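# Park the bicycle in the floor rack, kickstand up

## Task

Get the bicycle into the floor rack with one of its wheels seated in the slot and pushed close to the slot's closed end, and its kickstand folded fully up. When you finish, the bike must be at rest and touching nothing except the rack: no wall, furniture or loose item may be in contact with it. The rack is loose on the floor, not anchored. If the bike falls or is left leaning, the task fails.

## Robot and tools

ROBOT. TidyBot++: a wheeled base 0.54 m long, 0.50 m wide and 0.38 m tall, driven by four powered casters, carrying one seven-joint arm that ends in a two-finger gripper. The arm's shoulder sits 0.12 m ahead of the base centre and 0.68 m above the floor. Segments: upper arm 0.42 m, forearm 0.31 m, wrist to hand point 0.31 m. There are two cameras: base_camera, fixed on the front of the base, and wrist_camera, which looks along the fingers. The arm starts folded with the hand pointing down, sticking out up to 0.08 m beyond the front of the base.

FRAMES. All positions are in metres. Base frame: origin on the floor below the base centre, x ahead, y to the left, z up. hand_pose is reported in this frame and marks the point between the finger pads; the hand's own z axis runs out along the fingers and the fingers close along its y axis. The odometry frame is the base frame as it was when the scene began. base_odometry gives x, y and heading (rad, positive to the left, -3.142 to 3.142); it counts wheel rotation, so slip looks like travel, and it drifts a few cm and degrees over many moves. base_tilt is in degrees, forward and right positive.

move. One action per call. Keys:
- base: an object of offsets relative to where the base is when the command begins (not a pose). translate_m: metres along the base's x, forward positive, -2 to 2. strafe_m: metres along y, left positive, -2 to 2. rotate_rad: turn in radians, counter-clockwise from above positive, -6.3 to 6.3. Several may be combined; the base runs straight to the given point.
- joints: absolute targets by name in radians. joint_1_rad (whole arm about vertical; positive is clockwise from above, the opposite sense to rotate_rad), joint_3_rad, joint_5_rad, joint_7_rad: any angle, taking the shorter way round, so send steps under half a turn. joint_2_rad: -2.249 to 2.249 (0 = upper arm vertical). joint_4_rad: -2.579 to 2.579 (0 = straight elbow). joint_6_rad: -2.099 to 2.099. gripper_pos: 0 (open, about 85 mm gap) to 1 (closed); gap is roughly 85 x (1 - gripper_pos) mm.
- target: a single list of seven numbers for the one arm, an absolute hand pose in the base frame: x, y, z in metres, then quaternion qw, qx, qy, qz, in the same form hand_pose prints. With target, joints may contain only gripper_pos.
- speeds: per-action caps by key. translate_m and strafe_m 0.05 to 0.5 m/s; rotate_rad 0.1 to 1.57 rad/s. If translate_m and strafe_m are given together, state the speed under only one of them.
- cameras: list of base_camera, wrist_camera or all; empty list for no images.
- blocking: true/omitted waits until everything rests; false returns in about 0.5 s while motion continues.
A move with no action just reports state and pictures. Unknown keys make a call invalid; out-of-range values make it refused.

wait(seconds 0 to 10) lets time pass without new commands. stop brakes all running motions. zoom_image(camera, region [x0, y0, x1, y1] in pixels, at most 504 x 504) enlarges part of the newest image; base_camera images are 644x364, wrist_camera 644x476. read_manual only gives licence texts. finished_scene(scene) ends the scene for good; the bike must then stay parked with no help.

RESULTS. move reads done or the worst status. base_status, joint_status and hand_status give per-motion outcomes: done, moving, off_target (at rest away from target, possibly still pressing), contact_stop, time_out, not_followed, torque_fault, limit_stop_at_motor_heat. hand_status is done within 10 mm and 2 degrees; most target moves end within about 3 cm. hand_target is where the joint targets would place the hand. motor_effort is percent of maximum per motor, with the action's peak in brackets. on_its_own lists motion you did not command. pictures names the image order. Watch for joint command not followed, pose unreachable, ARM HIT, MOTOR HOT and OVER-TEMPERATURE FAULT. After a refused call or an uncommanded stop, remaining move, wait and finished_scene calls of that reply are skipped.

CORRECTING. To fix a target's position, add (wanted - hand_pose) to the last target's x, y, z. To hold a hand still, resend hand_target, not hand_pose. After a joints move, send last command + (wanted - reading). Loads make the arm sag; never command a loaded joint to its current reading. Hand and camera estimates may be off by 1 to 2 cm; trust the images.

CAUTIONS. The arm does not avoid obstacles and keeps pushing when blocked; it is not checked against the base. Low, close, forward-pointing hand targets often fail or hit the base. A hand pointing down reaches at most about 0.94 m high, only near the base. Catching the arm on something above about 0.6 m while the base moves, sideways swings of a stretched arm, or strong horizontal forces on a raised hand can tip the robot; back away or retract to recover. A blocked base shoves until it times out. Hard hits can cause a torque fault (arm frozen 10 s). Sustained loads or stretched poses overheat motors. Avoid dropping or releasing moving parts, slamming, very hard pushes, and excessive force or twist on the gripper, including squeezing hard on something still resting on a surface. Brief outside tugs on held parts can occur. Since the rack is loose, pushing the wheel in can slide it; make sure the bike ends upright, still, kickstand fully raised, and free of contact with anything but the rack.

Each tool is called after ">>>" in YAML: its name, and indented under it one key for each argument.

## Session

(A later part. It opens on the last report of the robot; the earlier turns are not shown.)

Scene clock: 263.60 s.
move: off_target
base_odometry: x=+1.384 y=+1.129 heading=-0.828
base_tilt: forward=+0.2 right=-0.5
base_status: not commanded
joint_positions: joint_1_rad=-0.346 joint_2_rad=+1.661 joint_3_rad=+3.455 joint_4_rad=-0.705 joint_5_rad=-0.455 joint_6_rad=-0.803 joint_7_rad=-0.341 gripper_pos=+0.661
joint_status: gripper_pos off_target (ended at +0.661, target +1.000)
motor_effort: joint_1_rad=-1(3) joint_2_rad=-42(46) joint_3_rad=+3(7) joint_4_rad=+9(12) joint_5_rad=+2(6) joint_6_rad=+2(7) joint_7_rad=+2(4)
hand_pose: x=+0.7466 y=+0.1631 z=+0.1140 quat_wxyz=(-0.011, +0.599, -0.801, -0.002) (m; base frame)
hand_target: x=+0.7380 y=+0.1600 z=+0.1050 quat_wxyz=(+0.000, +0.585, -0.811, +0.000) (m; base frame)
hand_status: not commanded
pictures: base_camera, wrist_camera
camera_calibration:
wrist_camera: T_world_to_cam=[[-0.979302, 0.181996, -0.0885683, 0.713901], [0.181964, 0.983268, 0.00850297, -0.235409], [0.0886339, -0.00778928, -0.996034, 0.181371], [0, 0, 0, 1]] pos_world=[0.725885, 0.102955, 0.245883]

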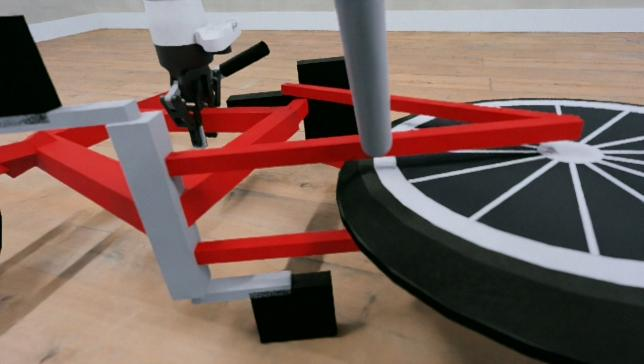

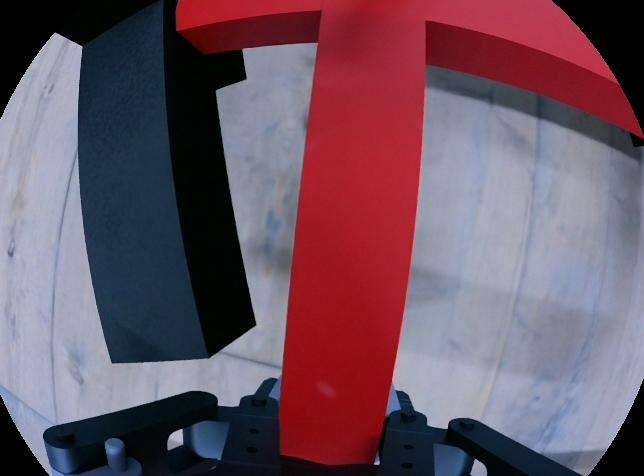

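>>> move:
  target: [0.71,0.15,0.24,-0.0685,0.5977,-0.7970,0.0540]
  cameras: []

>>> move:
  base: {"translate_m":-0.06}
  speeds: {"translate_m":0.1}
  target: [0.73,0.14,0.36,-0.1899,0.5822,-0.7762,0.1497]

Scene clock: 267.20 s.
move: off_target
base_odometry: x=+1.384 y=+1.129 heading=-0.828
base_tilt: forward=+0.2 right=-0.5
base_status: not commanded
joint_positions: joint_1_rad=-0.533 joint_2_rad=+1.395 joint_3_rad=+3.455 joint_4_rad=-1.261 joint_5_rad=-0.687 joint_6_rad=-0.448 joint_7_rad=-0.069 gripper_pos=+0.683
joint_status: not commanded
motor_effort: joint_1_rad=+9(14) joint_2_rad=-61(62) joint_3_rad=+14(17) joint_4_rad=-9(11) joint_5_rad=+2(4) joint_6_rad=-7(10) joint_7_rad=-5(6)
hand_pose: x=+0.6878 y=+0.2168 z=+0.1794 quat_wxyz=(-0.062, +0.636, -0.769, +0.027) (m; base frame)
hand_target: x=+0.7100 y=+0.1500 z=+0.2400 quat_wxyz=(-0.069, +0.598, -0.797, +0.054) (m; base frame)
hand_status: off_target (0.093 m and 6.3 deg from the pose sent, 0.132 m and 9.2 deg at the start)
pictures: none
No camera images: "cameras" was empty.

Scene clock: 268.97 s.
move: off_target
base_odometry: x=+1.344 y=+1.173 heading=-0.828
base_tilt: forward=+0.2 right=-0.5
base_status: done
joint_positions: joint_1_rad=-0.453 joint_2_rad=+1.143 joint_3_rad=+3.327 joint_4_rad=-1.682 joint_5_rad=-1.085 joint_6_rad=-0.021 joint_7_rad=+0.398 gripper_pos=+0.684
joint_status: not commanded
motor_effort: joint_1_rad=+4(8) joint_2_rad=-64(65) joint_3_rad=+9(14) joint_4_rad=+6(10) joint_5_rad=+2(3) joint_6_rad=-1(10) joint_7_rad=+2(6)
hand_pose: x=+0.6807 y=+0.1535 z=+0.2678 quat_wxyz=(-0.132, +0.592, -0.788, +0.111) (m; base frame)
hand_target: x=+0.7300 y=+0.1400 z=+0.3600 quat_wxyz=(-0.190, +0.582, -0.776, +0.150) (m; base frame)
hand_status: off_target (0.105 m and 8.2 deg from the pose sent, 0.201 m and 21.2 deg at the start)
pictures: base_camera, wrist_camera
camera_calibration:
wrist_camera: T_world_to_cam=[[-0.896629, 0.172309, -0.407879, 0.695556], [0.173846, 0.984199, 0.0336149, -0.216597], [0.407226, -0.0407681, -0.912417, 0.106159], [0, 0, 0, 1]] pos_world=[0.618079, 0.0976518, 0.387845]

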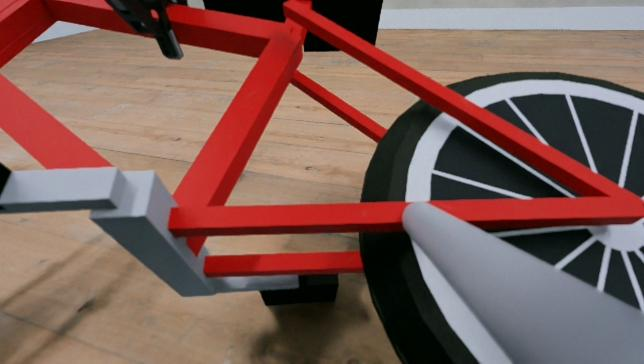

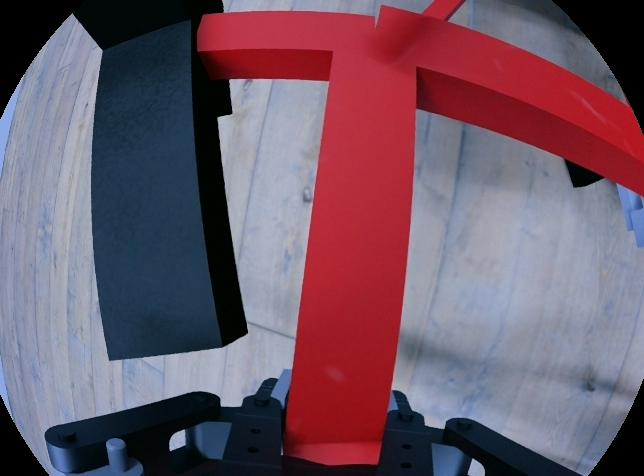

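>>> move:
  base: {"translate_m":-0.13}
  speeds: {"translate_m":0.1}
  target: [0.77,0.14,0.42,-0.1899,0.5822,-0.7762,0.1497]

Scene clock: 271.60 s.
move: off_target
base_odometry: x=+1.255 y=+1.268 heading=-0.828
base_tilt: forward=+0.2 right=-0.6
base_status: done
joint_positions: joint_1_rad=-0.576 joint_2_rad=+1.144 joint_3_rad=+3.542 joint_4_rad=-1.582 joint_5_rad=-0.855 joint_6_rad=-0.176 joint_7_rad=+0.172 gripper_pos=+0.684
joint_status: not commanded
motor_effort: joint_1_rad=+4(8) joint_2_rad=-75(79) joint_3_rad=+16(19) joint_4_rad=+10(12) joint_5_rad=+3(6) joint_6_rad=-4(8) joint_7_rad=+2(5)
hand_pose: x=+0.7246 y=+0.1500 z=+0.2992 quat_wxyz=(-0.127, +0.625, -0.756, +0.149) (m; base frame)
hand_target: x=+0.7700 y=+0.1400 z=+0.4200 quat_wxyz=(-0.190, +0.582, -0.776, +0.150) (m; base frame)
hand_status: off_target (0.129 m and 9.0 deg from the pose sent, 0.177 m and 8.2 deg at the start)
pictures: base_camera, wrist_camera
camera_calibration:
wrist_camera: T_world_to_cam=[[-0.889161, 0.0671874, -0.452636, 0.771976], [0.0966971, 0.994413, -0.0423457, -0.144738], [0.447262, -0.0814207, -0.890689, 0.0873523], [0, 0, 0, 1]] pos_world=[0.661337, 0.0991742, 0.421099]

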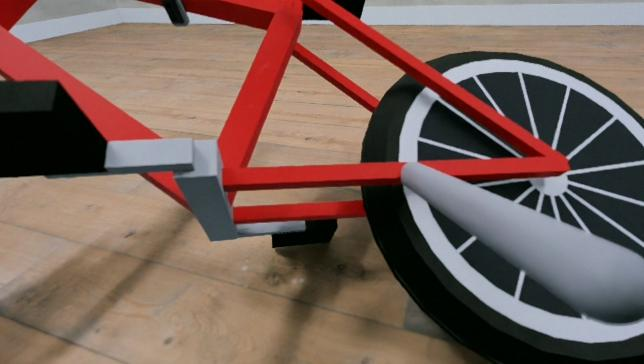

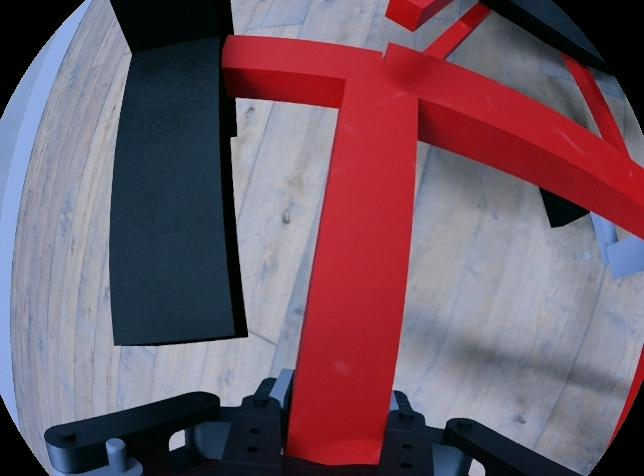

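>>> move:
  base: {"translate_m":-0.09}
  speeds: {"translate_m":0.1}
  target: [0.76,0.14,0.48,-0.3062,0.5543,-0.7391,0.2296]

>>> move:
  base: {"translate_m":-0.09}
  speeds: {"translate_m":0.1}
  target: [0.75,0.13,0.53,-0.4298,0.5060,-0.6747,0.3224]

Scene clock: 274.47 s.
move: off_target
base_odometry: x=+1.195 y=+1.335 heading=-0.828
base_tilt: forward=+0.2 right=-0.6
base_status: done
joint_positions: joint_1_rad=-0.273 joint_2_rad=+1.006 joint_3_rad=+3.011 joint_4_rad=-1.835 joint_5_rad=-0.744 joint_6_rad=+0.390 joint_7_rad=+0.345 gripper_pos=+0.684
joint_status: not commanded
motor_effort: joint_1_rad=+11(15) joint_2_rad=-71(79) joint_3_rad=-2(18) joint_4_rad=+5(11) joint_5_rad=-16(16) joint_6_rad=+2(10) joint_7_rad=-12(13)
hand_pose: x=+0.7151 y=+0.1671 z=+0.3547 quat_wxyz=(-0.233, +0.629, -0.718, +0.187) (m; base frame)
hand_target: x=+0.7600 y=+0.1400 z=+0.4800 quat_wxyz=(-0.306, +0.554, -0.739, +0.230) (m; base frame)
hand_status: off_target (0.136 m and 13.2 deg from the pose sent, 0.185 m and 24.0 deg at the start)
pictures: base_camera, wrist_camera
camera_calibration:
wrist_camera: T_world_to_cam=[[-0.776147, 0.0365223, -0.629493, 0.774565], [0.0205588, 0.999256, 0.0326269, -0.131463], [0.630216, 0.0123816, -0.776321, -0.0446127], [0, 0, 0, 1]] pos_world=[0.631995, 0.103628, 0.457239]

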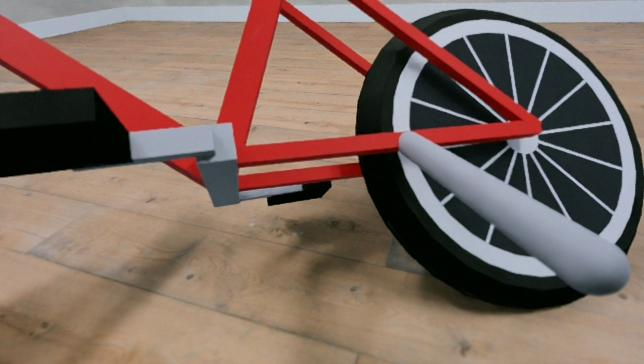

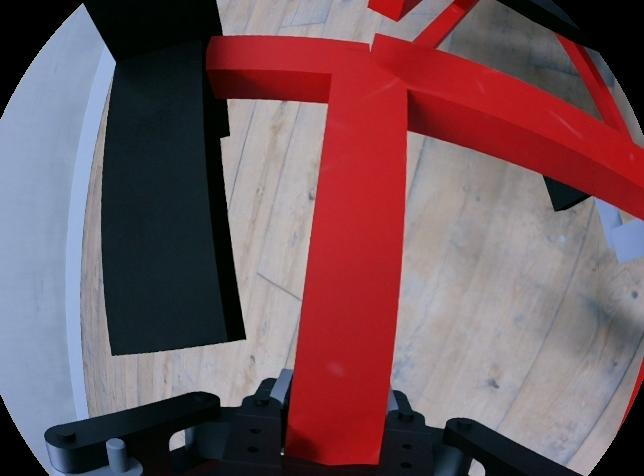

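Scene clock: 276.37 s.
move: off_target
base_odometry: x=+1.134 y=+1.401 heading=-0.828
base_tilt: forward=+0.2 right=-0.5
base_status: done
joint_positions: joint_1_rad=-0.196 joint_2_rad=+0.991 joint_3_rad=+2.846 joint_4_rad=-2.089 joint_5_rad=-0.480 joint_6_rad=+0.905 joint_7_rad=+0.125 gripper_pos=+0.684
joint_status: not commanded
motor_effort: joint_1_rad=+8(12) joint_2_rad=-59(72) joint_3_rad=-1(3) joint_4_rad=+6(7) joint_5_rad=-1(16) joint_6_rad=+16(17) joint_7_rad=-2(12)
hand_pose: x=+0.7005 y=+0.1685 z=+0.4156 quat_wxyz=(-0.344, +0.597, -0.678, +0.258) (m; base frame)
hand_target: x=+0.7500 y=+0.1300 z=+0.5300 quat_wxyz=(-0.430, +0.506, -0.675, +0.322) (m; base frame)
hand_status: off_target (0.130 m and 16.1 deg from the pose sent, 0.183 m and 31.3 deg at the start)
pictures: base_camera, wrist_camera
camera_calibration:
wrist_camera: T_world_to_cam=[[-0.571525, 0.0567979, -0.818617, 0.733376], [-0.00656618, 0.997253, 0.0737765, -0.132333], [0.820559, 0.0475402, -0.569582, -0.213324], [0, 0, 0, 1]] pos_world=[0.593319, 0.100456, 0.488612]

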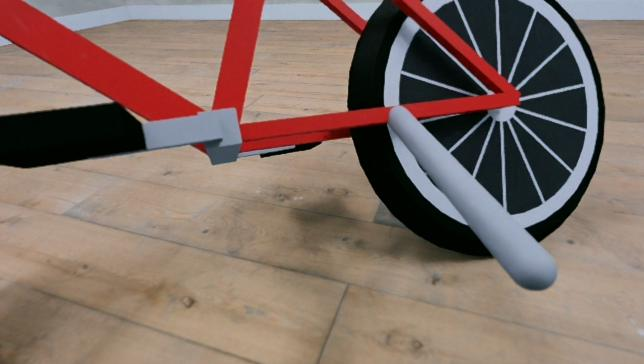

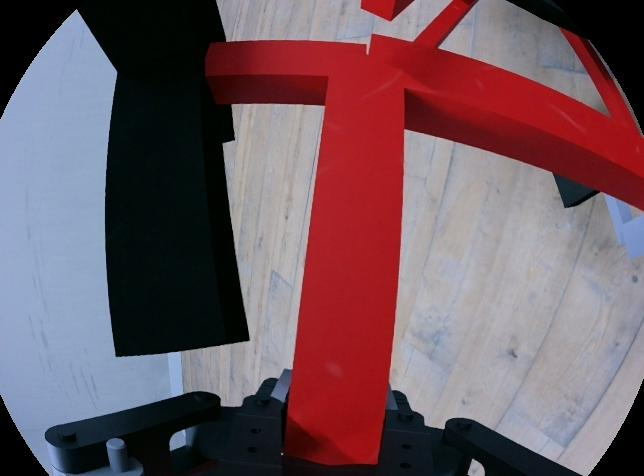

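>>> move:
  base: {"translate_m":-0.09}
  speeds: {"translate_m":0.1}
  target: [0.75,0.13,0.54,-0.5142,0.4596,-0.6128,0.3857]

>>> move:
  base: {"translate_m":-0.07}
  speeds: {"translate_m":0.1}
  target: [0.74,0.13,0.53,-0.5660,0.4243,-0.5657,0.4245]

Scene clock: 278.83 s.
move: off_target
base_odometry: x=+1.073 y=+1.467 heading=-0.828
base_tilt: forward=+0.2 right=-0.5
base_status: done
joint_positions: joint_1_rad=-0.143 joint_2_rad=+1.118 joint_3_rad=+2.776 joint_4_rad=-2.153 joint_5_rad=-0.356 joint_6_rad=+1.357 joint_7_rad=+0.070 gripper_pos=+0.685
joint_status: not commanded
motor_effort: joint_1_rad=+6(9) joint_2_rad=-47(60) joint_3_rad=+0(2) joint_4_rad=+8(11) joint_5_rad=+1(3) joint_6_rad=+23(23) joint_7_rad=+3(3)
hand_pose: x=+0.7154 y=+0.1577 z=+0.4502 quat_wxyz=(-0.440, +0.541, -0.638, +0.328) (m; base frame)
hand_target: x=+0.7500 y=+0.1300 z=+0.5400 quat_wxyz=(-0.514, +0.460, -0.613, +0.386) (m; base frame)
hand_status: off_target (0.100 m and 14.5 deg from the pose sent, 0.139 m and 30.0 deg at the start)
pictures: base_camera, wrist_camera
camera_calibration:
wrist_camera: T_world_to_cam=[[-0.330306, 0.101195, -0.938434, 0.64525], [-0.0034786, 0.994099, 0.108422, -0.141278], [0.943868, 0.0390768, -0.328004, -0.401005], [0, 0, 0, 1]] pos_world=[0.591134, 0.0908182, 0.489311]

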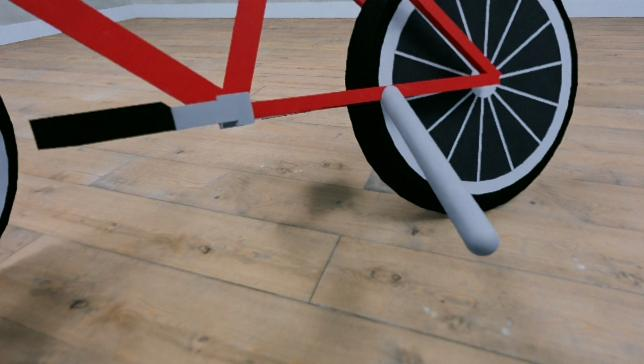

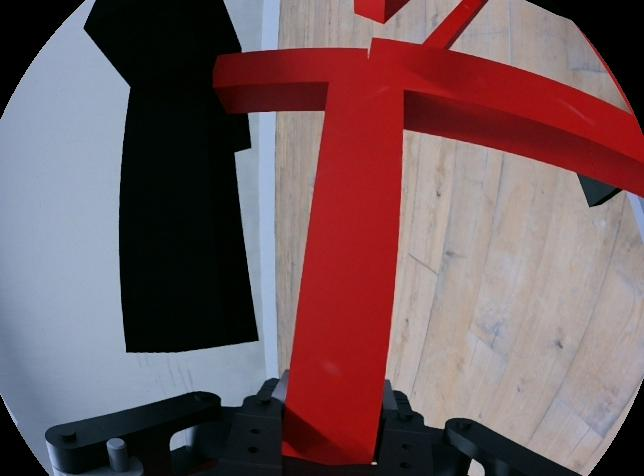

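Scene clock: 280.43 s.
move: off_target
base_odometry: x=+1.025 y=+1.519 heading=-0.828
base_tilt: forward=+0.2 right=-0.5
base_status: done
joint_positions: joint_1_rad=+0.023 joint_2_rad=+1.313 joint_3_rad=+2.649 joint_4_rad=-2.153 joint_5_rad=-0.186 joint_6_rad=+1.770 joint_7_rad=+0.129 gripper_pos=+0.685
joint_status: not commanded
motor_effort: joint_1_rad=-3(5) joint_2_rad=-36(47) joint_3_rad=-9(9) joint_4_rad=+7(13) joint_5_rad=+9(9) joint_6_rad=+15(22) joint_7_rad=+0(4)
hand_pose: x=+0.7262 y=+0.1142 z=+0.4771 quat_wxyz=(-0.518, +0.452, -0.613, +0.389) (m; base frame)
hand_target: x=+0.7400 y=+0.1300 z=+0.5300 quat_wxyz=(-0.566, +0.424, -0.566, +0.424) (m; base frame)
hand_status: off_target (0.057 m and 9.3 deg from the pose sent, 0.088 m and 24.1 deg at the start)
pictures: base_camera, wrist_camera
camera_calibration:
wrist_camera: T_world_to_cam=[[-0.0797838, 0.186191, -0.979269, 0.506298], [0.0494877, 0.981929, 0.182665, -0.173425], [0.995583, -0.0338881, -0.0875562, -0.544612], [0, 0, 0, 1]] pos_world=[0.591183, 0.0575672, 0.479796]

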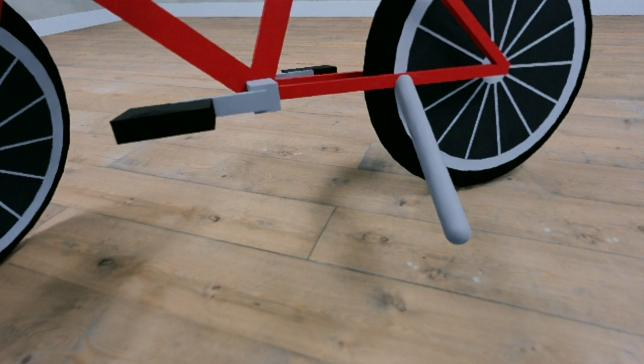

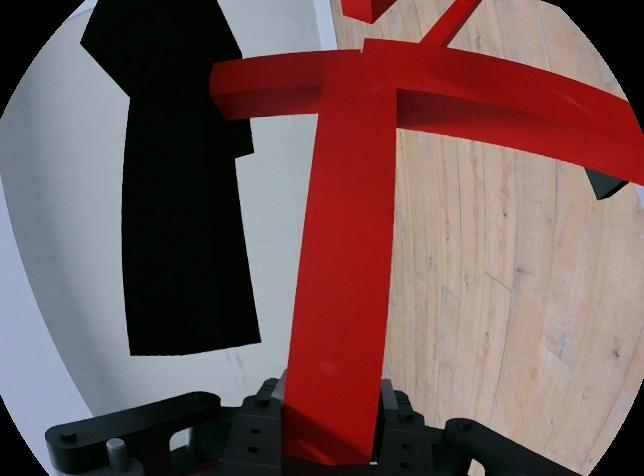

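>>> move:
  base: {"translate_m":-0.08}
  speeds: {"translate_m":0.1}
  target: [0.75,0.13,0.50,-0.5660,0.4243,-0.5657,0.4245]

>>> move:
  base: {"translate_m":-0.07}
  speeds: {"translate_m":0.1}
  target: [0.76,0.13,0.475,-0.5660,0.4243,-0.5657,0.4245]

Scene clock: 282.40 s.
move: off_target
base_odometry: x=+0.971 y=+1.578 heading=-0.829
base_tilt: forward=+0.2 right=-0.5
base_status: done
joint_positions: joint_1_rad=+0.084 joint_2_rad=+1.385 joint_3_rad=+2.607 joint_4_rad=-2.070 joint_5_rad=-0.080 joint_6_rad=+1.824 joint_7_rad=+0.189 gripper_pos=+0.685
joint_status: not commanded
motor_effort: joint_1_rad=-5(7) joint_2_rad=-33(37) joint_3_rad=-10(11) joint_4_rad=+5(8) joint_5_rad=+8(9) joint_6_rad=+7(15) joint_7_rad=+1(2)
hand_pose: x=+0.7484 y=+0.1053 z=+0.4846 quat_wxyz=(-0.547, +0.421, -0.596, +0.410) (m; base frame)
hand_target: x=+0.7500 y=+0.1300 z=+0.5000 quat_wxyz=(-0.566, +0.424, -0.566, +0.424) (m; base frame)
hand_status: off_target (0.029 m and 4.4 deg from the pose sent, 0.037 m and 9.3 deg at the start)
pictures: base_camera, wrist_camera
camera_calibration:
wrist_camera: T_world_to_cam=[[0.01871, 0.20562, -0.978453, 0.440919], [0.0495598, 0.977231, 0.206311, -0.178153], [0.998596, -0.0523521, 0.00809351, -0.61298], [0, 0, 0, 1]] pos_world=[0.612699, 0.0513445, 0.473135]

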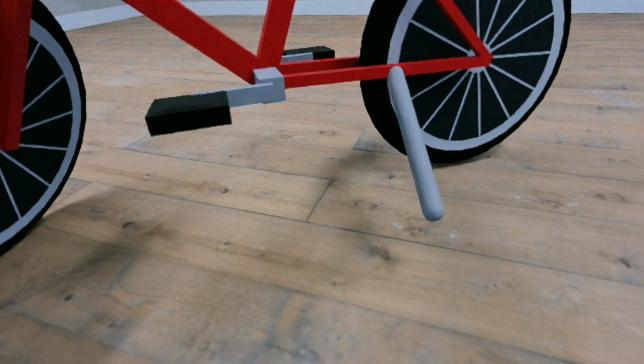

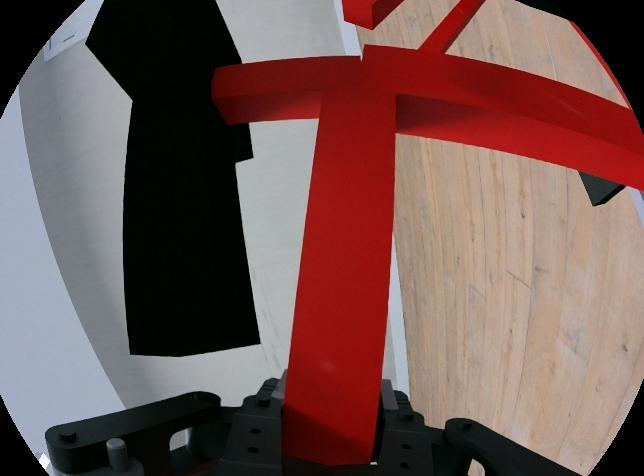

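Scene clock: 283.63 s.
move: off_target
base_odometry: x=+0.923 y=+1.630 heading=-0.829
base_tilt: forward=+0.2 right=-0.5
base_status: done
joint_positions: joint_1_rad=+0.127 joint_2_rad=+1.442 joint_3_rad=+2.585 joint_4_rad=-1.985 joint_5_rad=-0.009 joint_6_rad=+1.845 joint_7_rad=+0.224 gripper_pos=+0.685
joint_status: not commanded
motor_effort: joint_1_rad=-8(9) joint_2_rad=-30(32) joint_3_rad=-10(11) joint_4_rad=+0(5) joint_5_rad=+8(9) joint_6_rad=+3(9) joint_7_rad=+2(3)
hand_pose: x=+0.7687 y=+0.0906 z=+0.4861 quat_wxyz=(-0.563, +0.394, -0.585, +0.431) (m; base frame)
hand_target: x=+0.7600 y=+0.1300 z=+0.4750 quat_wxyz=(-0.566, +0.424, -0.566, +0.424) (m; base frame)
hand_status: off_target (0.042 m and 4.2 deg from the pose sent, 0.029 m and 4.4 deg at the start)
pictures: base_camera, wrist_camera
camera_calibration:
wrist_camera: T_world_to_cam=[[0.0956255, 0.213022, -0.972357, 0.382264], [0.0672361, 0.97322, 0.219823, -0.184962], [0.993144, -0.0863982, 0.0787419, -0.661183], [0, 0, 0, 1]] pos_world=[0.632532, 0.0414526, 0.464419]

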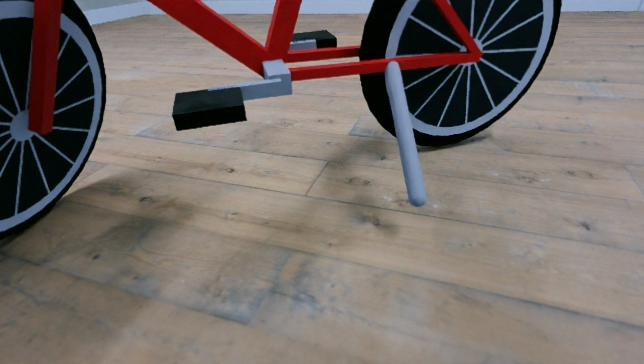

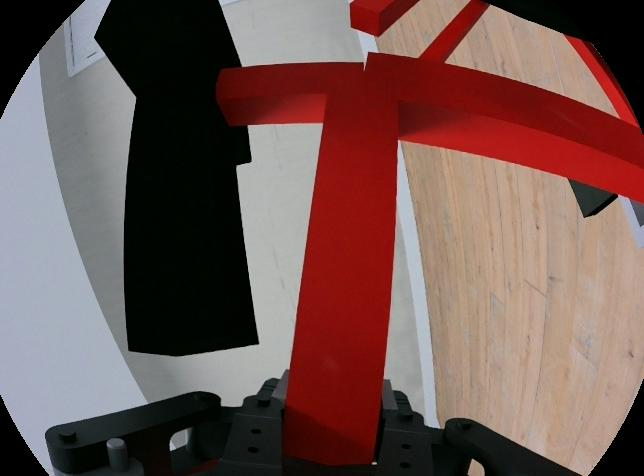

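>>> move:
  base: {"translate_m":-0.08}
  speeds: {"translate_m":0.1}
  target: [0.76,0.12,0.465,-0.5660,0.4243,-0.5657,0.4245]

>>> move:
  base: {"translate_m":-0.05}
  speeds: {"translate_m":0.1}

Scene clock: 285.57 s.
move: off_target
base_odometry: x=+0.869 y=+1.689 heading=-0.829
base_tilt: forward=+0.2 right=-0.5
base_status: done
joint_positions: joint_1_rad=+0.169 joint_2_rad=+1.496 joint_3_rad=+2.555 joint_4_rad=-1.962 joint_5_rad=+0.079 joint_6_rad=+1.864 joint_7_rad=+0.270 gripper_pos=+0.685
joint_status: not commanded
motor_effort: joint_1_rad=-6(8) joint_2_rad=-32(33) joint_3_rad=-10(11) joint_4_rad=-3(4) joint_5_rad=+7(9) joint_6_rad=+0(4) joint_7_rad=+4(4)
hand_pose: x=+0.7696 y=+0.0880 z=+0.4815 quat_wxyz=(-0.576, +0.387, -0.576, +0.432) (m; base frame)
hand_target: x=+0.7600 y=+0.1200 z=+0.4650 quat_wxyz=(-0.566, +0.424, -0.566, +0.424) (m; base frame)
hand_status: off_target (0.037 m and 4.7 deg from the pose sent, 0.037 m and 4.2 deg at the start)
pictures: base_camera, wrist_camera
camera_calibration:
wrist_camera: T_world_to_cam=[[0.123383, 0.223342, -0.9669, 0.353364], [0.0522596, 0.97153, 0.231081, -0.175215], [0.990982, -0.0790412, 0.108198, -0.675055], [0, 0, 0, 1]] pos_world=[0.634525, 0.0379484, 0.455196]

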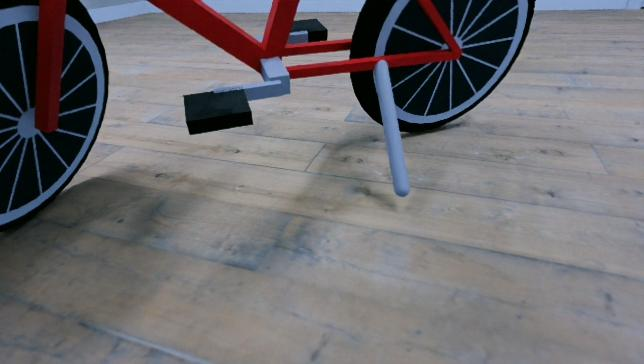

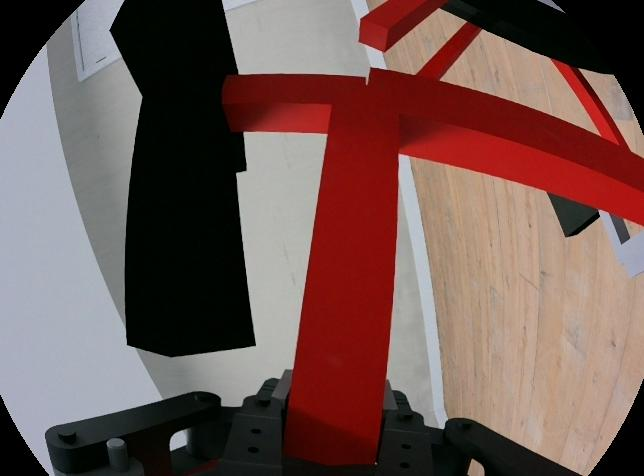

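Scene clock: 286.60 s.
move: done
base_odometry: x=+0.835 y=+1.726 heading=-0.829
base_tilt: forward=+0.2 right=-0.5
base_status: done
joint_positions: joint_1_rad=+0.165 joint_2_rad=+1.511 joint_3_rad=+2.554 joint_4_rad=-1.952 joint_5_rad=+0.089 joint_6_rad=+1.868 joint_7_rad=+0.276 gripper_pos=+0.685
joint_status: not commanded
motor_effort: joint_1_rad=-5(7) joint_2_rad=-34(35) joint_3_rad=-11(12) joint_4_rad=-4(7) joint_5_rad=+6(8) joint_6_rad=+0(3) joint_7_rad=+3(5)
hand_pose: x=+0.7692 y=+0.0918 z=+0.4766 quat_wxyz=(-0.577, +0.388, -0.575, +0.431) (m; base frame)
hand_target: x=+0.7600 y=+0.1200 z=+0.4650 quat_wxyz=(-0.566, +0.424, -0.566, +0.424) (m; base frame)
hand_status: not commanded
pictures: base_camera, wrist_camera
camera_calibration:
wrist_camera: T_world_to_cam=[[0.124076, 0.222828, -0.96693, 0.347307], [0.0476444, 0.971998, 0.23011, -0.173767], [0.991128, -0.0746198, 0.109985, -0.67516], [0, 0, 0, 1]] pos_world=[0.634357, 0.0411307, 0.450064]

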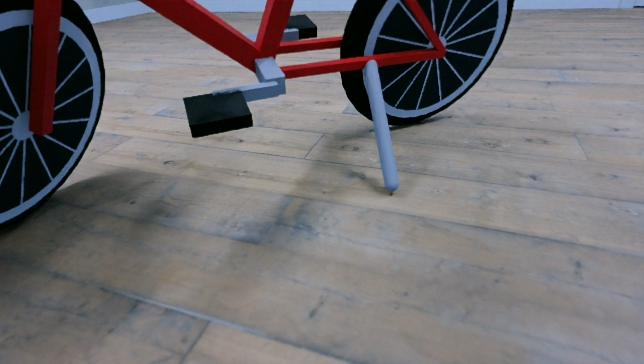

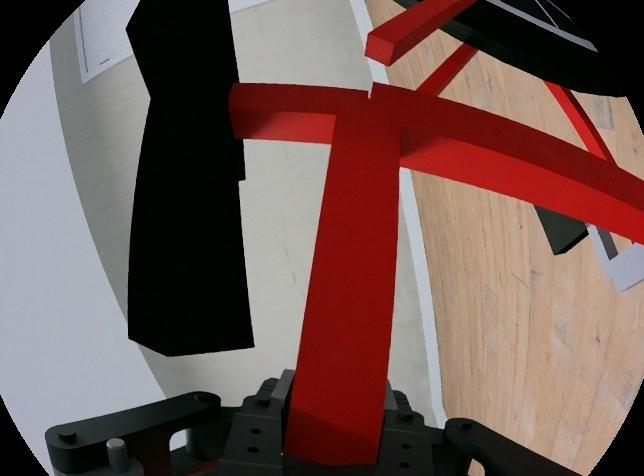

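>>> move:
  base: {"translate_m":-0.025}
  speeds: {"translate_m":0.08}
  target: [0.765,0.105,0.465,-0.5660,0.4243,-0.5657,0.4245]
  cameras: ["base_camera"]

>>> move:
  joints: {"gripper_pos":0.6}

Scene clock: 288.10 s.
move: off_target
base_odometry: x=+0.818 y=+1.744 heading=-0.829
base_tilt: forward=+0.2 right=-0.5
base_status: done
joint_positions: joint_1_rad=+0.188 joint_2_rad=+1.533 joint_3_rad=+2.548 joint_4_rad=-1.950 joint_5_rad=+0.147 joint_6_rad=+1.866 joint_7_rad=+0.299 gripper_pos=+0.685
joint_status: not commanded
motor_effort: joint_1_rad=-1(5) joint_2_rad=-38(38) joint_3_rad=-12(12) joint_4_rad=-5(8) joint_5_rad=+4(7) joint_6_rad=+1(5) joint_7_rad=+2(3)
hand_pose: x=+0.7676 y=+0.0928 z=+0.4738 quat_wxyz=(-0.585, +0.392, -0.567, +0.427) (m; base frame)
hand_target: x=+0.7650 y=+0.1050 z=+0.4650 quat_wxyz=(-0.566, +0.424, -0.566, +0.424) (m; base frame)
hand_status: off_target (0.015 m and 4.3 deg from the pose sent, 0.018 m and 4.5 deg at the start)
pictures: base_camera

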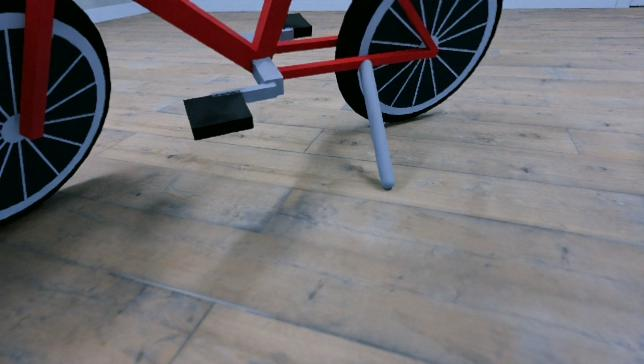

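Scene clock: 288.93 s.
move: done
base_odometry: x=+0.818 y=+1.744 heading=-0.829
base_tilt: forward=+0.2 right=-0.5
base_status: not commanded
joint_positions: joint_1_rad=+0.191 joint_2_rad=+1.531 joint_3_rad=+2.544 joint_4_rad=-1.956 joint_5_rad=+0.147 joint_6_rad=+1.855 joint_7_rad=+0.306 gripper_pos=+0.600
joint_status: all done
motor_effort: joint_1_rad=-1(2) joint_2_rad=-33(37) joint_3_rad=-10(12) joint_4_rad=-1(6) joint_5_rad=+5(6) joint_6_rad=+6(6) joint_7_rad=+1(3)
hand_pose: x=+0.7669 y=+0.0950 z=+0.4725 quat_wxyz=(-0.583, +0.397, -0.569, +0.423) (m; base frame)
hand_target: x=+0.7650 y=+0.1050 z=+0.4650 quat_wxyz=(-0.566, +0.424, -0.566, +0.424) (m; base frame)
hand_status: not commanded
pictures: base_camera, wrist_camera
camera_calibration:
wrist_camera: T_world_to_cam=[[0.117944, 0.224929, -0.967211, 0.347605], [0.019618, 0.973291, 0.228735, -0.153752], [0.992826, -0.0459527, 0.110381, -0.676476], [0, 0, 0, 1]] pos_world=[0.633642, 0.0403734, 0.446046]

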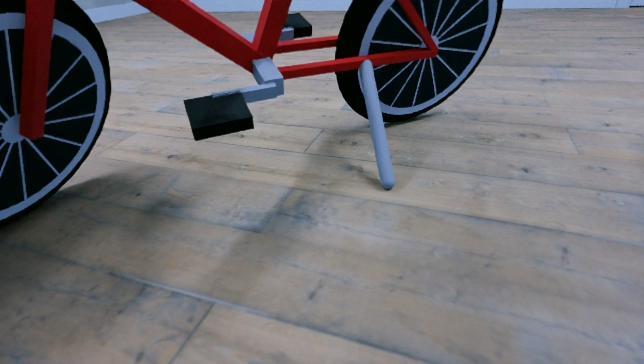

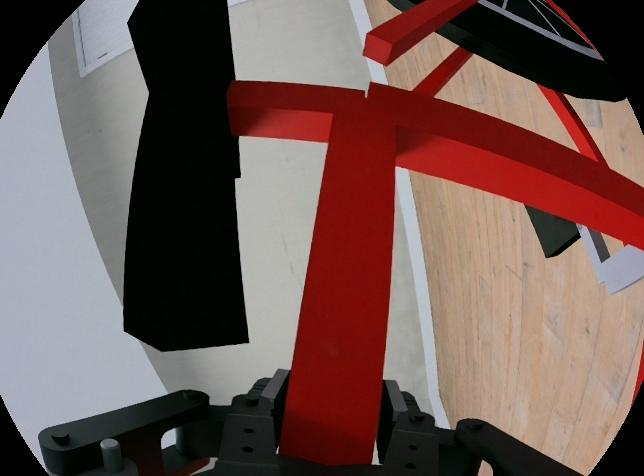

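>>> move:
  joints: {"gripper_pos":0.3}
  cameras: []

>>> move:
  base: {"translate_m":-0.3}
  speeds: {"translate_m":0.25}
  cameras: []

>>> move:
  joints: {"joint_1_rad":-0.1,"joint_2_rad":-0.35,"joint_3_rad":3.14,"joint_4_rad":-2.0,"joint_5_rad":0,"joint_6_rad":-0.8,"joint_7_rad":1.5,"gripper_pos":0}

Scene clock: 290.50 s.
move: done
base_odometry: x=+0.818 y=+1.744 heading=-0.829
base_tilt: forward=+0.2 right=-0.5
base_status: not commanded
joint_positions: joint_1_rad=+0.191 joint_2_rad=+1.531 joint_3_rad=+2.544 joint_4_rad=-1.956 joint_5_rad=+0.147 joint_6_rad=+1.855 joint_7_rad=+0.306 gripper_pos=+0.300
joint_status: all done
motor_effort: joint_1_rad=+0(1) joint_2_rad=-35(36) joint_3_rad=-10(10) joint_4_rad=-1(1) joint_5_rad=+6(6) joint_6_rad=+7(8) joint_7_rad=+1(1)
hand_pose: x=+0.7669 y=+0.0950 z=+0.4725 quat_wxyz=(-0.583, +0.397, -0.569, +0.423) (m; base frame)
hand_target: x=+0.7650 y=+0.1050 z=+0.4650 quat_wxyz=(-0.566, +0.424, -0.566, +0.424) (m; base frame)
hand_status: not commanded
pictures: none
No camera images: "cameras" was empty.

Scene clock: 292.43 s.
move: done
base_odometry: x=+0.615 y=+1.965 heading=-0.829
base_tilt: forward=+0.2 right=-0.5
base_status: done
joint_positions: joint_1_rad=+0.191 joint_2_rad=+1.531 joint_3_rad=+2.543 joint_4_rad=-1.957 joint_5_rad=+0.147 joint_6_rad=+1.855 joint_7_rad=+0.306 gripper_pos=+0.300
joint_status: not commanded
motor_effort: joint_1_rad=+0(1) joint_2_rad=-34(36) joint_3_rad=-10(10) joint_4_rad=+1(2) joint_5_rad=+6(7) joint_6_rad=+8(8) joint_7_rad=+1(1)
hand_pose: x=+0.7666 y=+0.0951 z=+0.4722 quat_wxyz=(-0.583, +0.397, -0.569, +0.423) (m; base frame)
hand_target: x=+0.7650 y=+0.1050 z=+0.4650 quat_wxyz=(-0.566, +0.424, -0.566, +0.424) (m; base frame)
hand_status: not commanded
pictures: none
No camera images: "cameras" was empty.

Scene clock: 296.13 s.
move: done
base_odometry: x=+0.615 y=+1.965 heading=-0.829
base_tilt: forward=+0.2 right=-0.5
base_status: not commanded
joint_positions: joint_1_rad=-0.086 joint_2_rad=-0.342 joint_3_rad=+3.116 joint_4_rad=-1.973 joint_5_rad=+0.037 joint_6_rad=-0.741 joint_7_rad=+1.426 gripper_pos=+0.000
joint_status: all done
motor_effort: joint_1_rad=+1(2) joint_2_rad=-7(38) joint_3_rad=+0(11) joint_4_rad=+21(23) joint_5_rad=+0(7) joint_6_rad=+7(9) joint_7_rad=+1(2)
hand_pose: x=+0.5064 y=+0.0377 z=+0.8361 quat_wxyz=(-0.027, +0.927, -0.007, +0.375) (m; base frame)
hand_target: x=+0.4846 y=+0.0387 z=+0.8124 quat_wxyz=(-0.029, +0.941, +0.015, +0.338) (m; base frame)
hand_status: not commanded
pictures: base_camera, wrist_camera
camera_calibration:
wrist_camera: T_world_to_cam=[[0.135518, -0.990019, -0.038681, 0.00345977], [-0.706982, -0.0692757, -0.70383, 1.01091], [0.694126, 0.122729, -0.709314, 0.369672], [0, 0, 0, 1]] pos_world=[0.457629, 0.0280875, 0.973859]

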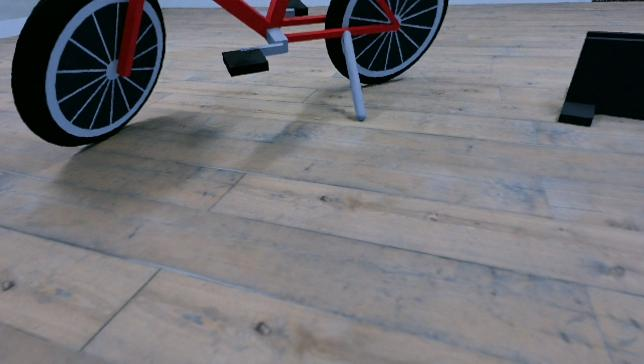

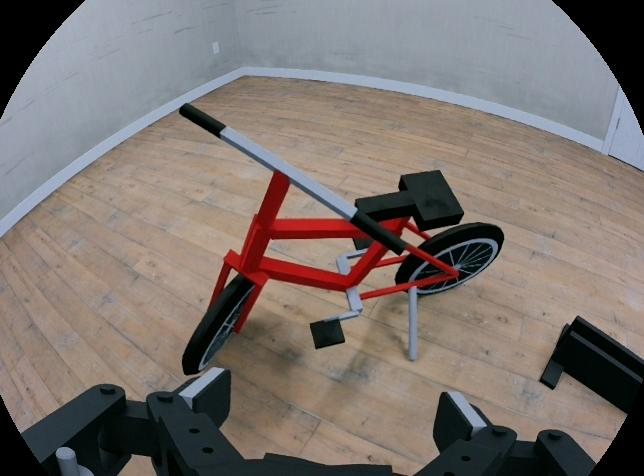

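>>> move:
  base: {"translate_m":0.307,"strafe_m":-0.471,"rotate_rad":-0.6}
  joints: {"joint_1_rad":0.0,"joint_2_rad":0.62,"joint_3_rad":3.14,"joint_4_rad":-1.7,"joint_5_rad":0.0,"joint_6_rad":-0.80,"joint_7_rad":0.0,"gripper_pos":0.35}

Scene clock: 312.10 s.
move: done
base_odometry: x=+0.475 y=+1.421 heading=-1.430
base_tilt: forward=+0.2 right=-0.5
base_status: done
joint_positions: joint_1_rad=-0.008 joint_2_rad=+0.620 joint_3_rad=+3.128 joint_4_rad=-1.713 joint_5_rad=+0.029 joint_6_rad=-0.746 joint_7_rad=+0.076 gripper_pos=+0.350
joint_status: all done
motor_effort: joint_1_rad=+0(3) joint_2_rad=-32(35) joint_3_rad=+0(3) joint_4_rad=+13(23) joint_5_rad=+1(3) joint_6_rad=+0(7) joint_7_rad=+1(2)
hand_pose: x=+0.6101 y=+0.0064 z=+0.4965 quat_wxyz=(-0.017, +0.747, -0.664, +0.027) (m; base frame)
hand_target: x=+0.6004 y=+0.0022 z=+0.4990 quat_wxyz=(-0.008, +0.708, -0.707, +0.007) (m; base frame)
hand_status: not commanded
pictures: base_camera, wrist_camera
camera_calibration:
wrist_camera: T_world_to_cam=[[-0.966285, -0.219043, -0.135331, 0.660548], [-0.216472, 0.97571, -0.0336116, 0.204289], [0.139406, -0.00318303, -0.99023, 0.539316], [0, 0, 0, 1]] pos_world=[0.607316, -0.0529223, 0.630305]

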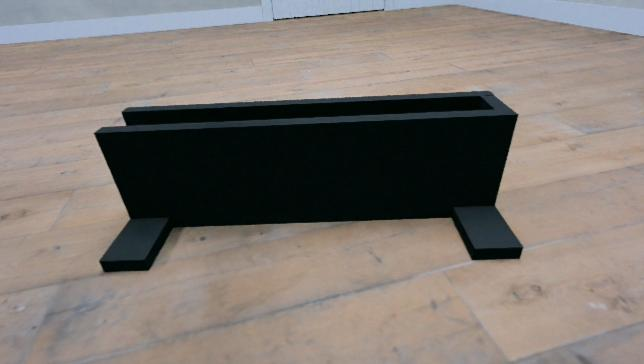

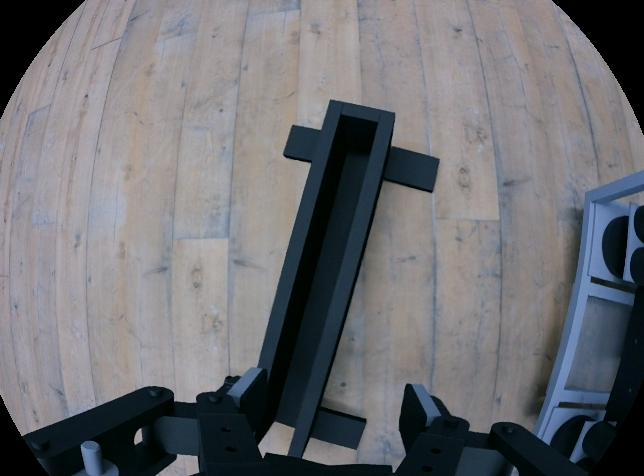

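>>> move:
  base: {"translate_m":0.09}
  target: [0.64,0.0,0.20,0,0.6820,-0.7314,0]

Scene clock: 315.20 s.
move: off_target
base_odometry: x=+0.487 y=+1.331 heading=-1.430
base_tilt: forward=+0.2 right=-0.5
base_status: done
joint_positions: joint_1_rad=-0.149 joint_2_rad=+1.288 joint_3_rad=+3.394 joint_4_rad=-1.505 joint_5_rad=-0.605 joint_6_rad=-0.513 joint_7_rad=+0.362 gripper_pos=+0.350
joint_status: not commanded
motor_effort: joint_1_rad=+1(1) joint_2_rad=-39(42) joint_3_rad=+3(3) joint_4_rad=+6(14) joint_5_rad=+1(2) joint_6_rad=-1(2) joint_7_rad=+1(1)
hand_pose: x=+0.6104 y=+0.0103 z=+0.1999 quat_wxyz=(+0.017, +0.662, -0.748, -0.039) (m; base frame)
hand_target: x=+0.6400 y=+0.0000 z=+0.2000 quat_wxyz=(+0.000, +0.682, -0.731, +0.000) (m; base frame)
hand_status: off_target (0.031 m and 5.7 deg from the pose sent, 0.298 m and 11.3 deg at the start)
pictures: base_camera, wrist_camera
camera_calibration:
wrist_camera: T_world_to_cam=[[-0.999797, 0.0200952, 0.00120198, 0.612227], [0.0201185, 0.999501, 0.024366, 0.0343417], [-0.000711743, 0.0243853, -0.999702, 0.33273], [0, 0, 0, 1]] pos_world=[0.611649, -0.0547411, 0.331058]

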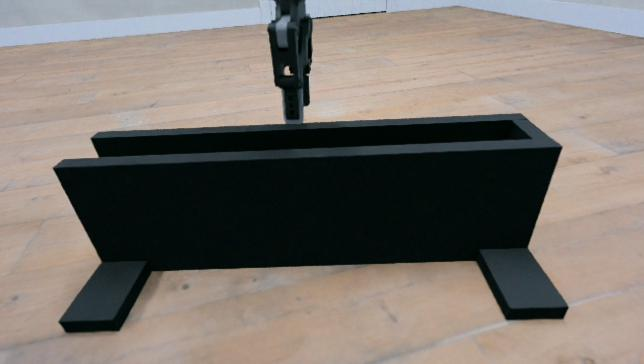

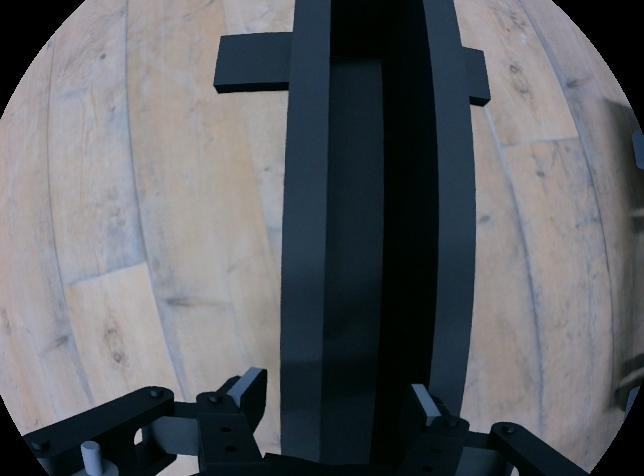

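>>> move:
  target: [0.662,-0.005,0.125,0,0.7133,-0.7009,0]

>>> move:
  joints: {"gripper_pos":1.0}
  cameras: []

>>> move:
  target: [0.65,0.0,0.22,0,0.7133,-0.7009,0]

Scene clock: 317.40 s.
move: off_target
base_odometry: x=+0.487 y=+1.331 heading=-1.430
base_tilt: forward=+0.2 right=-0.5
base_status: not commanded
joint_positions: joint_1_rad=-0.141 joint_2_rad=+1.479 joint_3_rad=+3.394 joint_4_rad=-1.293 joint_5_rad=-0.606 joint_6_rad=-0.512 joint_7_rad=+0.382 gripper_pos=+0.350
joint_status: not commanded
motor_effort: joint_1_rad=-1(2) joint_2_rad=-40(44) joint_3_rad=+3(4) joint_4_rad=+6(8) joint_5_rad=+1(2) joint_6_rad=+0(1) joint_7_rad=+1(1)
hand_pose: x=+0.6371 y=+0.0085 z=+0.1229 quat_wxyz=(+0.014, +0.685, -0.728, -0.030) (m; base frame)
hand_target: x=+0.6620 y=-0.0050 z=+0.1250 quat_wxyz=(+0.000, +0.713, -0.701, +0.000) (m; base frame)
hand_status: off_target (0.028 m and 5.9 deg from the pose sent, 0.092 m and 9.4 deg at the start)
pictures: base_camera, wrist_camera
camera_calibration:
wrist_camera: T_world_to_cam=[[-0.998977, -0.0422203, -0.0162028, 0.641153], [-0.0425102, 0.998934, 0.0179848, 0.078232], [0.0154262, 0.0186552, -0.999707, 0.245607], [0, 0, 0, 1]] pos_world=[0.640034, -0.0556608, 0.254517]

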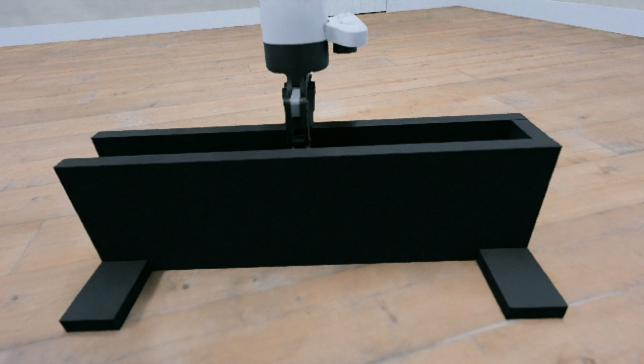

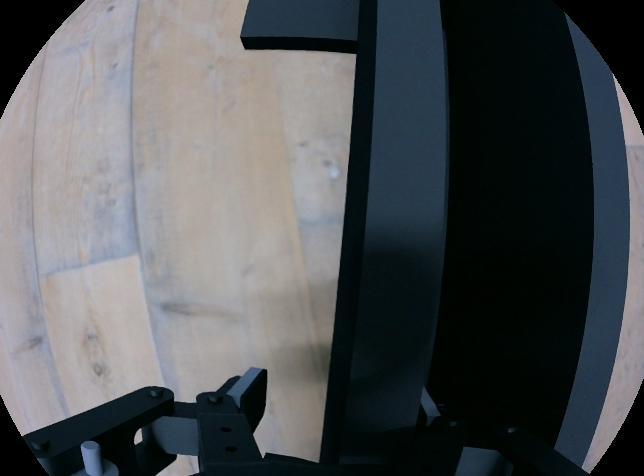

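Scene clock: 318.47 s.
move: off_target
base_odometry: x=+0.487 y=+1.332 heading=-1.430
base_tilt: forward=+0.2 right=-0.5
base_status: not commanded
joint_positions: joint_1_rad=-0.140 joint_2_rad=+1.481 joint_3_rad=+3.394 joint_4_rad=-1.281 joint_5_rad=-0.606 joint_6_rad=-0.492 joint_7_rad=+0.384 gripper_pos=+0.800
joint_status: gripper_pos off_target (ended at +0.800, target +1.000)
motor_effort: joint_1_rad=+2(2) joint_2_rad=-38(46) joint_3_rad=+5(5) joint_4_rad=+5(11) joint_5_rad=+3(3) joint_6_rad=-2(3) joint_7_rad=+1(1)
hand_pose: x=+0.6489 y=+0.0064 z=+0.1228 quat_wxyz=(+0.006, +0.687, -0.726, -0.018) (m; base frame)
hand_target: x=+0.6620 y=-0.0050 z=+0.1250 quat_wxyz=(+0.000, +0.713, -0.701, +0.000) (m; base frame)
hand_status: not commanded
pictures: none
No camera images: "cameras" was empty.

Scene clock: 320.00 s.
move: off_target
base_odometry: x=+0.487 y=+1.332 heading=-1.430
base_tilt: forward=+0.2 right=-0.5
base_status: not commanded
joint_positions: joint_1_rad=-0.151 joint_2_rad=+1.313 joint_3_rad=+3.398 joint_4_rad=-1.461 joint_5_rad=-0.606 joint_6_rad=-0.491 joint_7_rad=+0.400 gripper_pos=+0.800
joint_status: not commanded
motor_effort: joint_1_rad=+0(2) joint_2_rad=-48(52) joint_3_rad=+4(5) joint_4_rad=+7(10) joint_5_rad=+1(3) joint_6_rad=-2(4) joint_7_rad=+1(1)
hand_pose: x=+0.6312 y=+0.0075 z=+0.1916 quat_wxyz=(+0.007, +0.680, -0.733, -0.021) (m; base frame)
hand_target: x=+0.6500 y=+0.0000 z=+0.2200 quat_wxyz=(+0.000, +0.713, -0.701, +0.000) (m; base frame)
hand_status: off_target (0.035 m and 5.8 deg from the pose sent, 0.097 m and 4.7 deg at the start)
pictures: base_camera, wrist_camera
camera_calibration:
wrist_camera: T_world_to_cam=[[-0.998837, -0.0287489, -0.0387143, 0.640434], [-0.0292818, 0.999483, 0.0132682, 0.0702504], [0.0383128, 0.0143864, -0.999162, 0.299928], [0, 0, 0, 1]] pos_world=[0.630255, -0.0561172, 0.323538]

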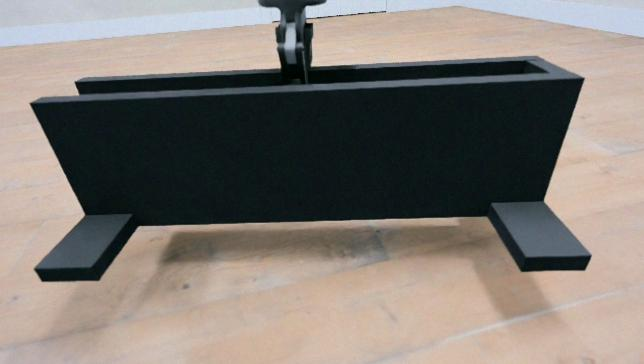

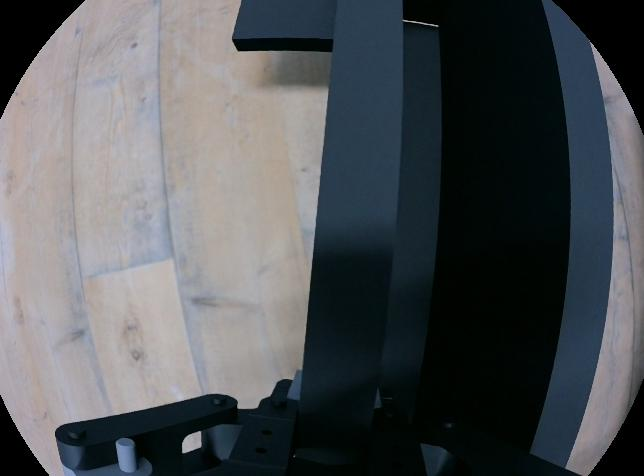

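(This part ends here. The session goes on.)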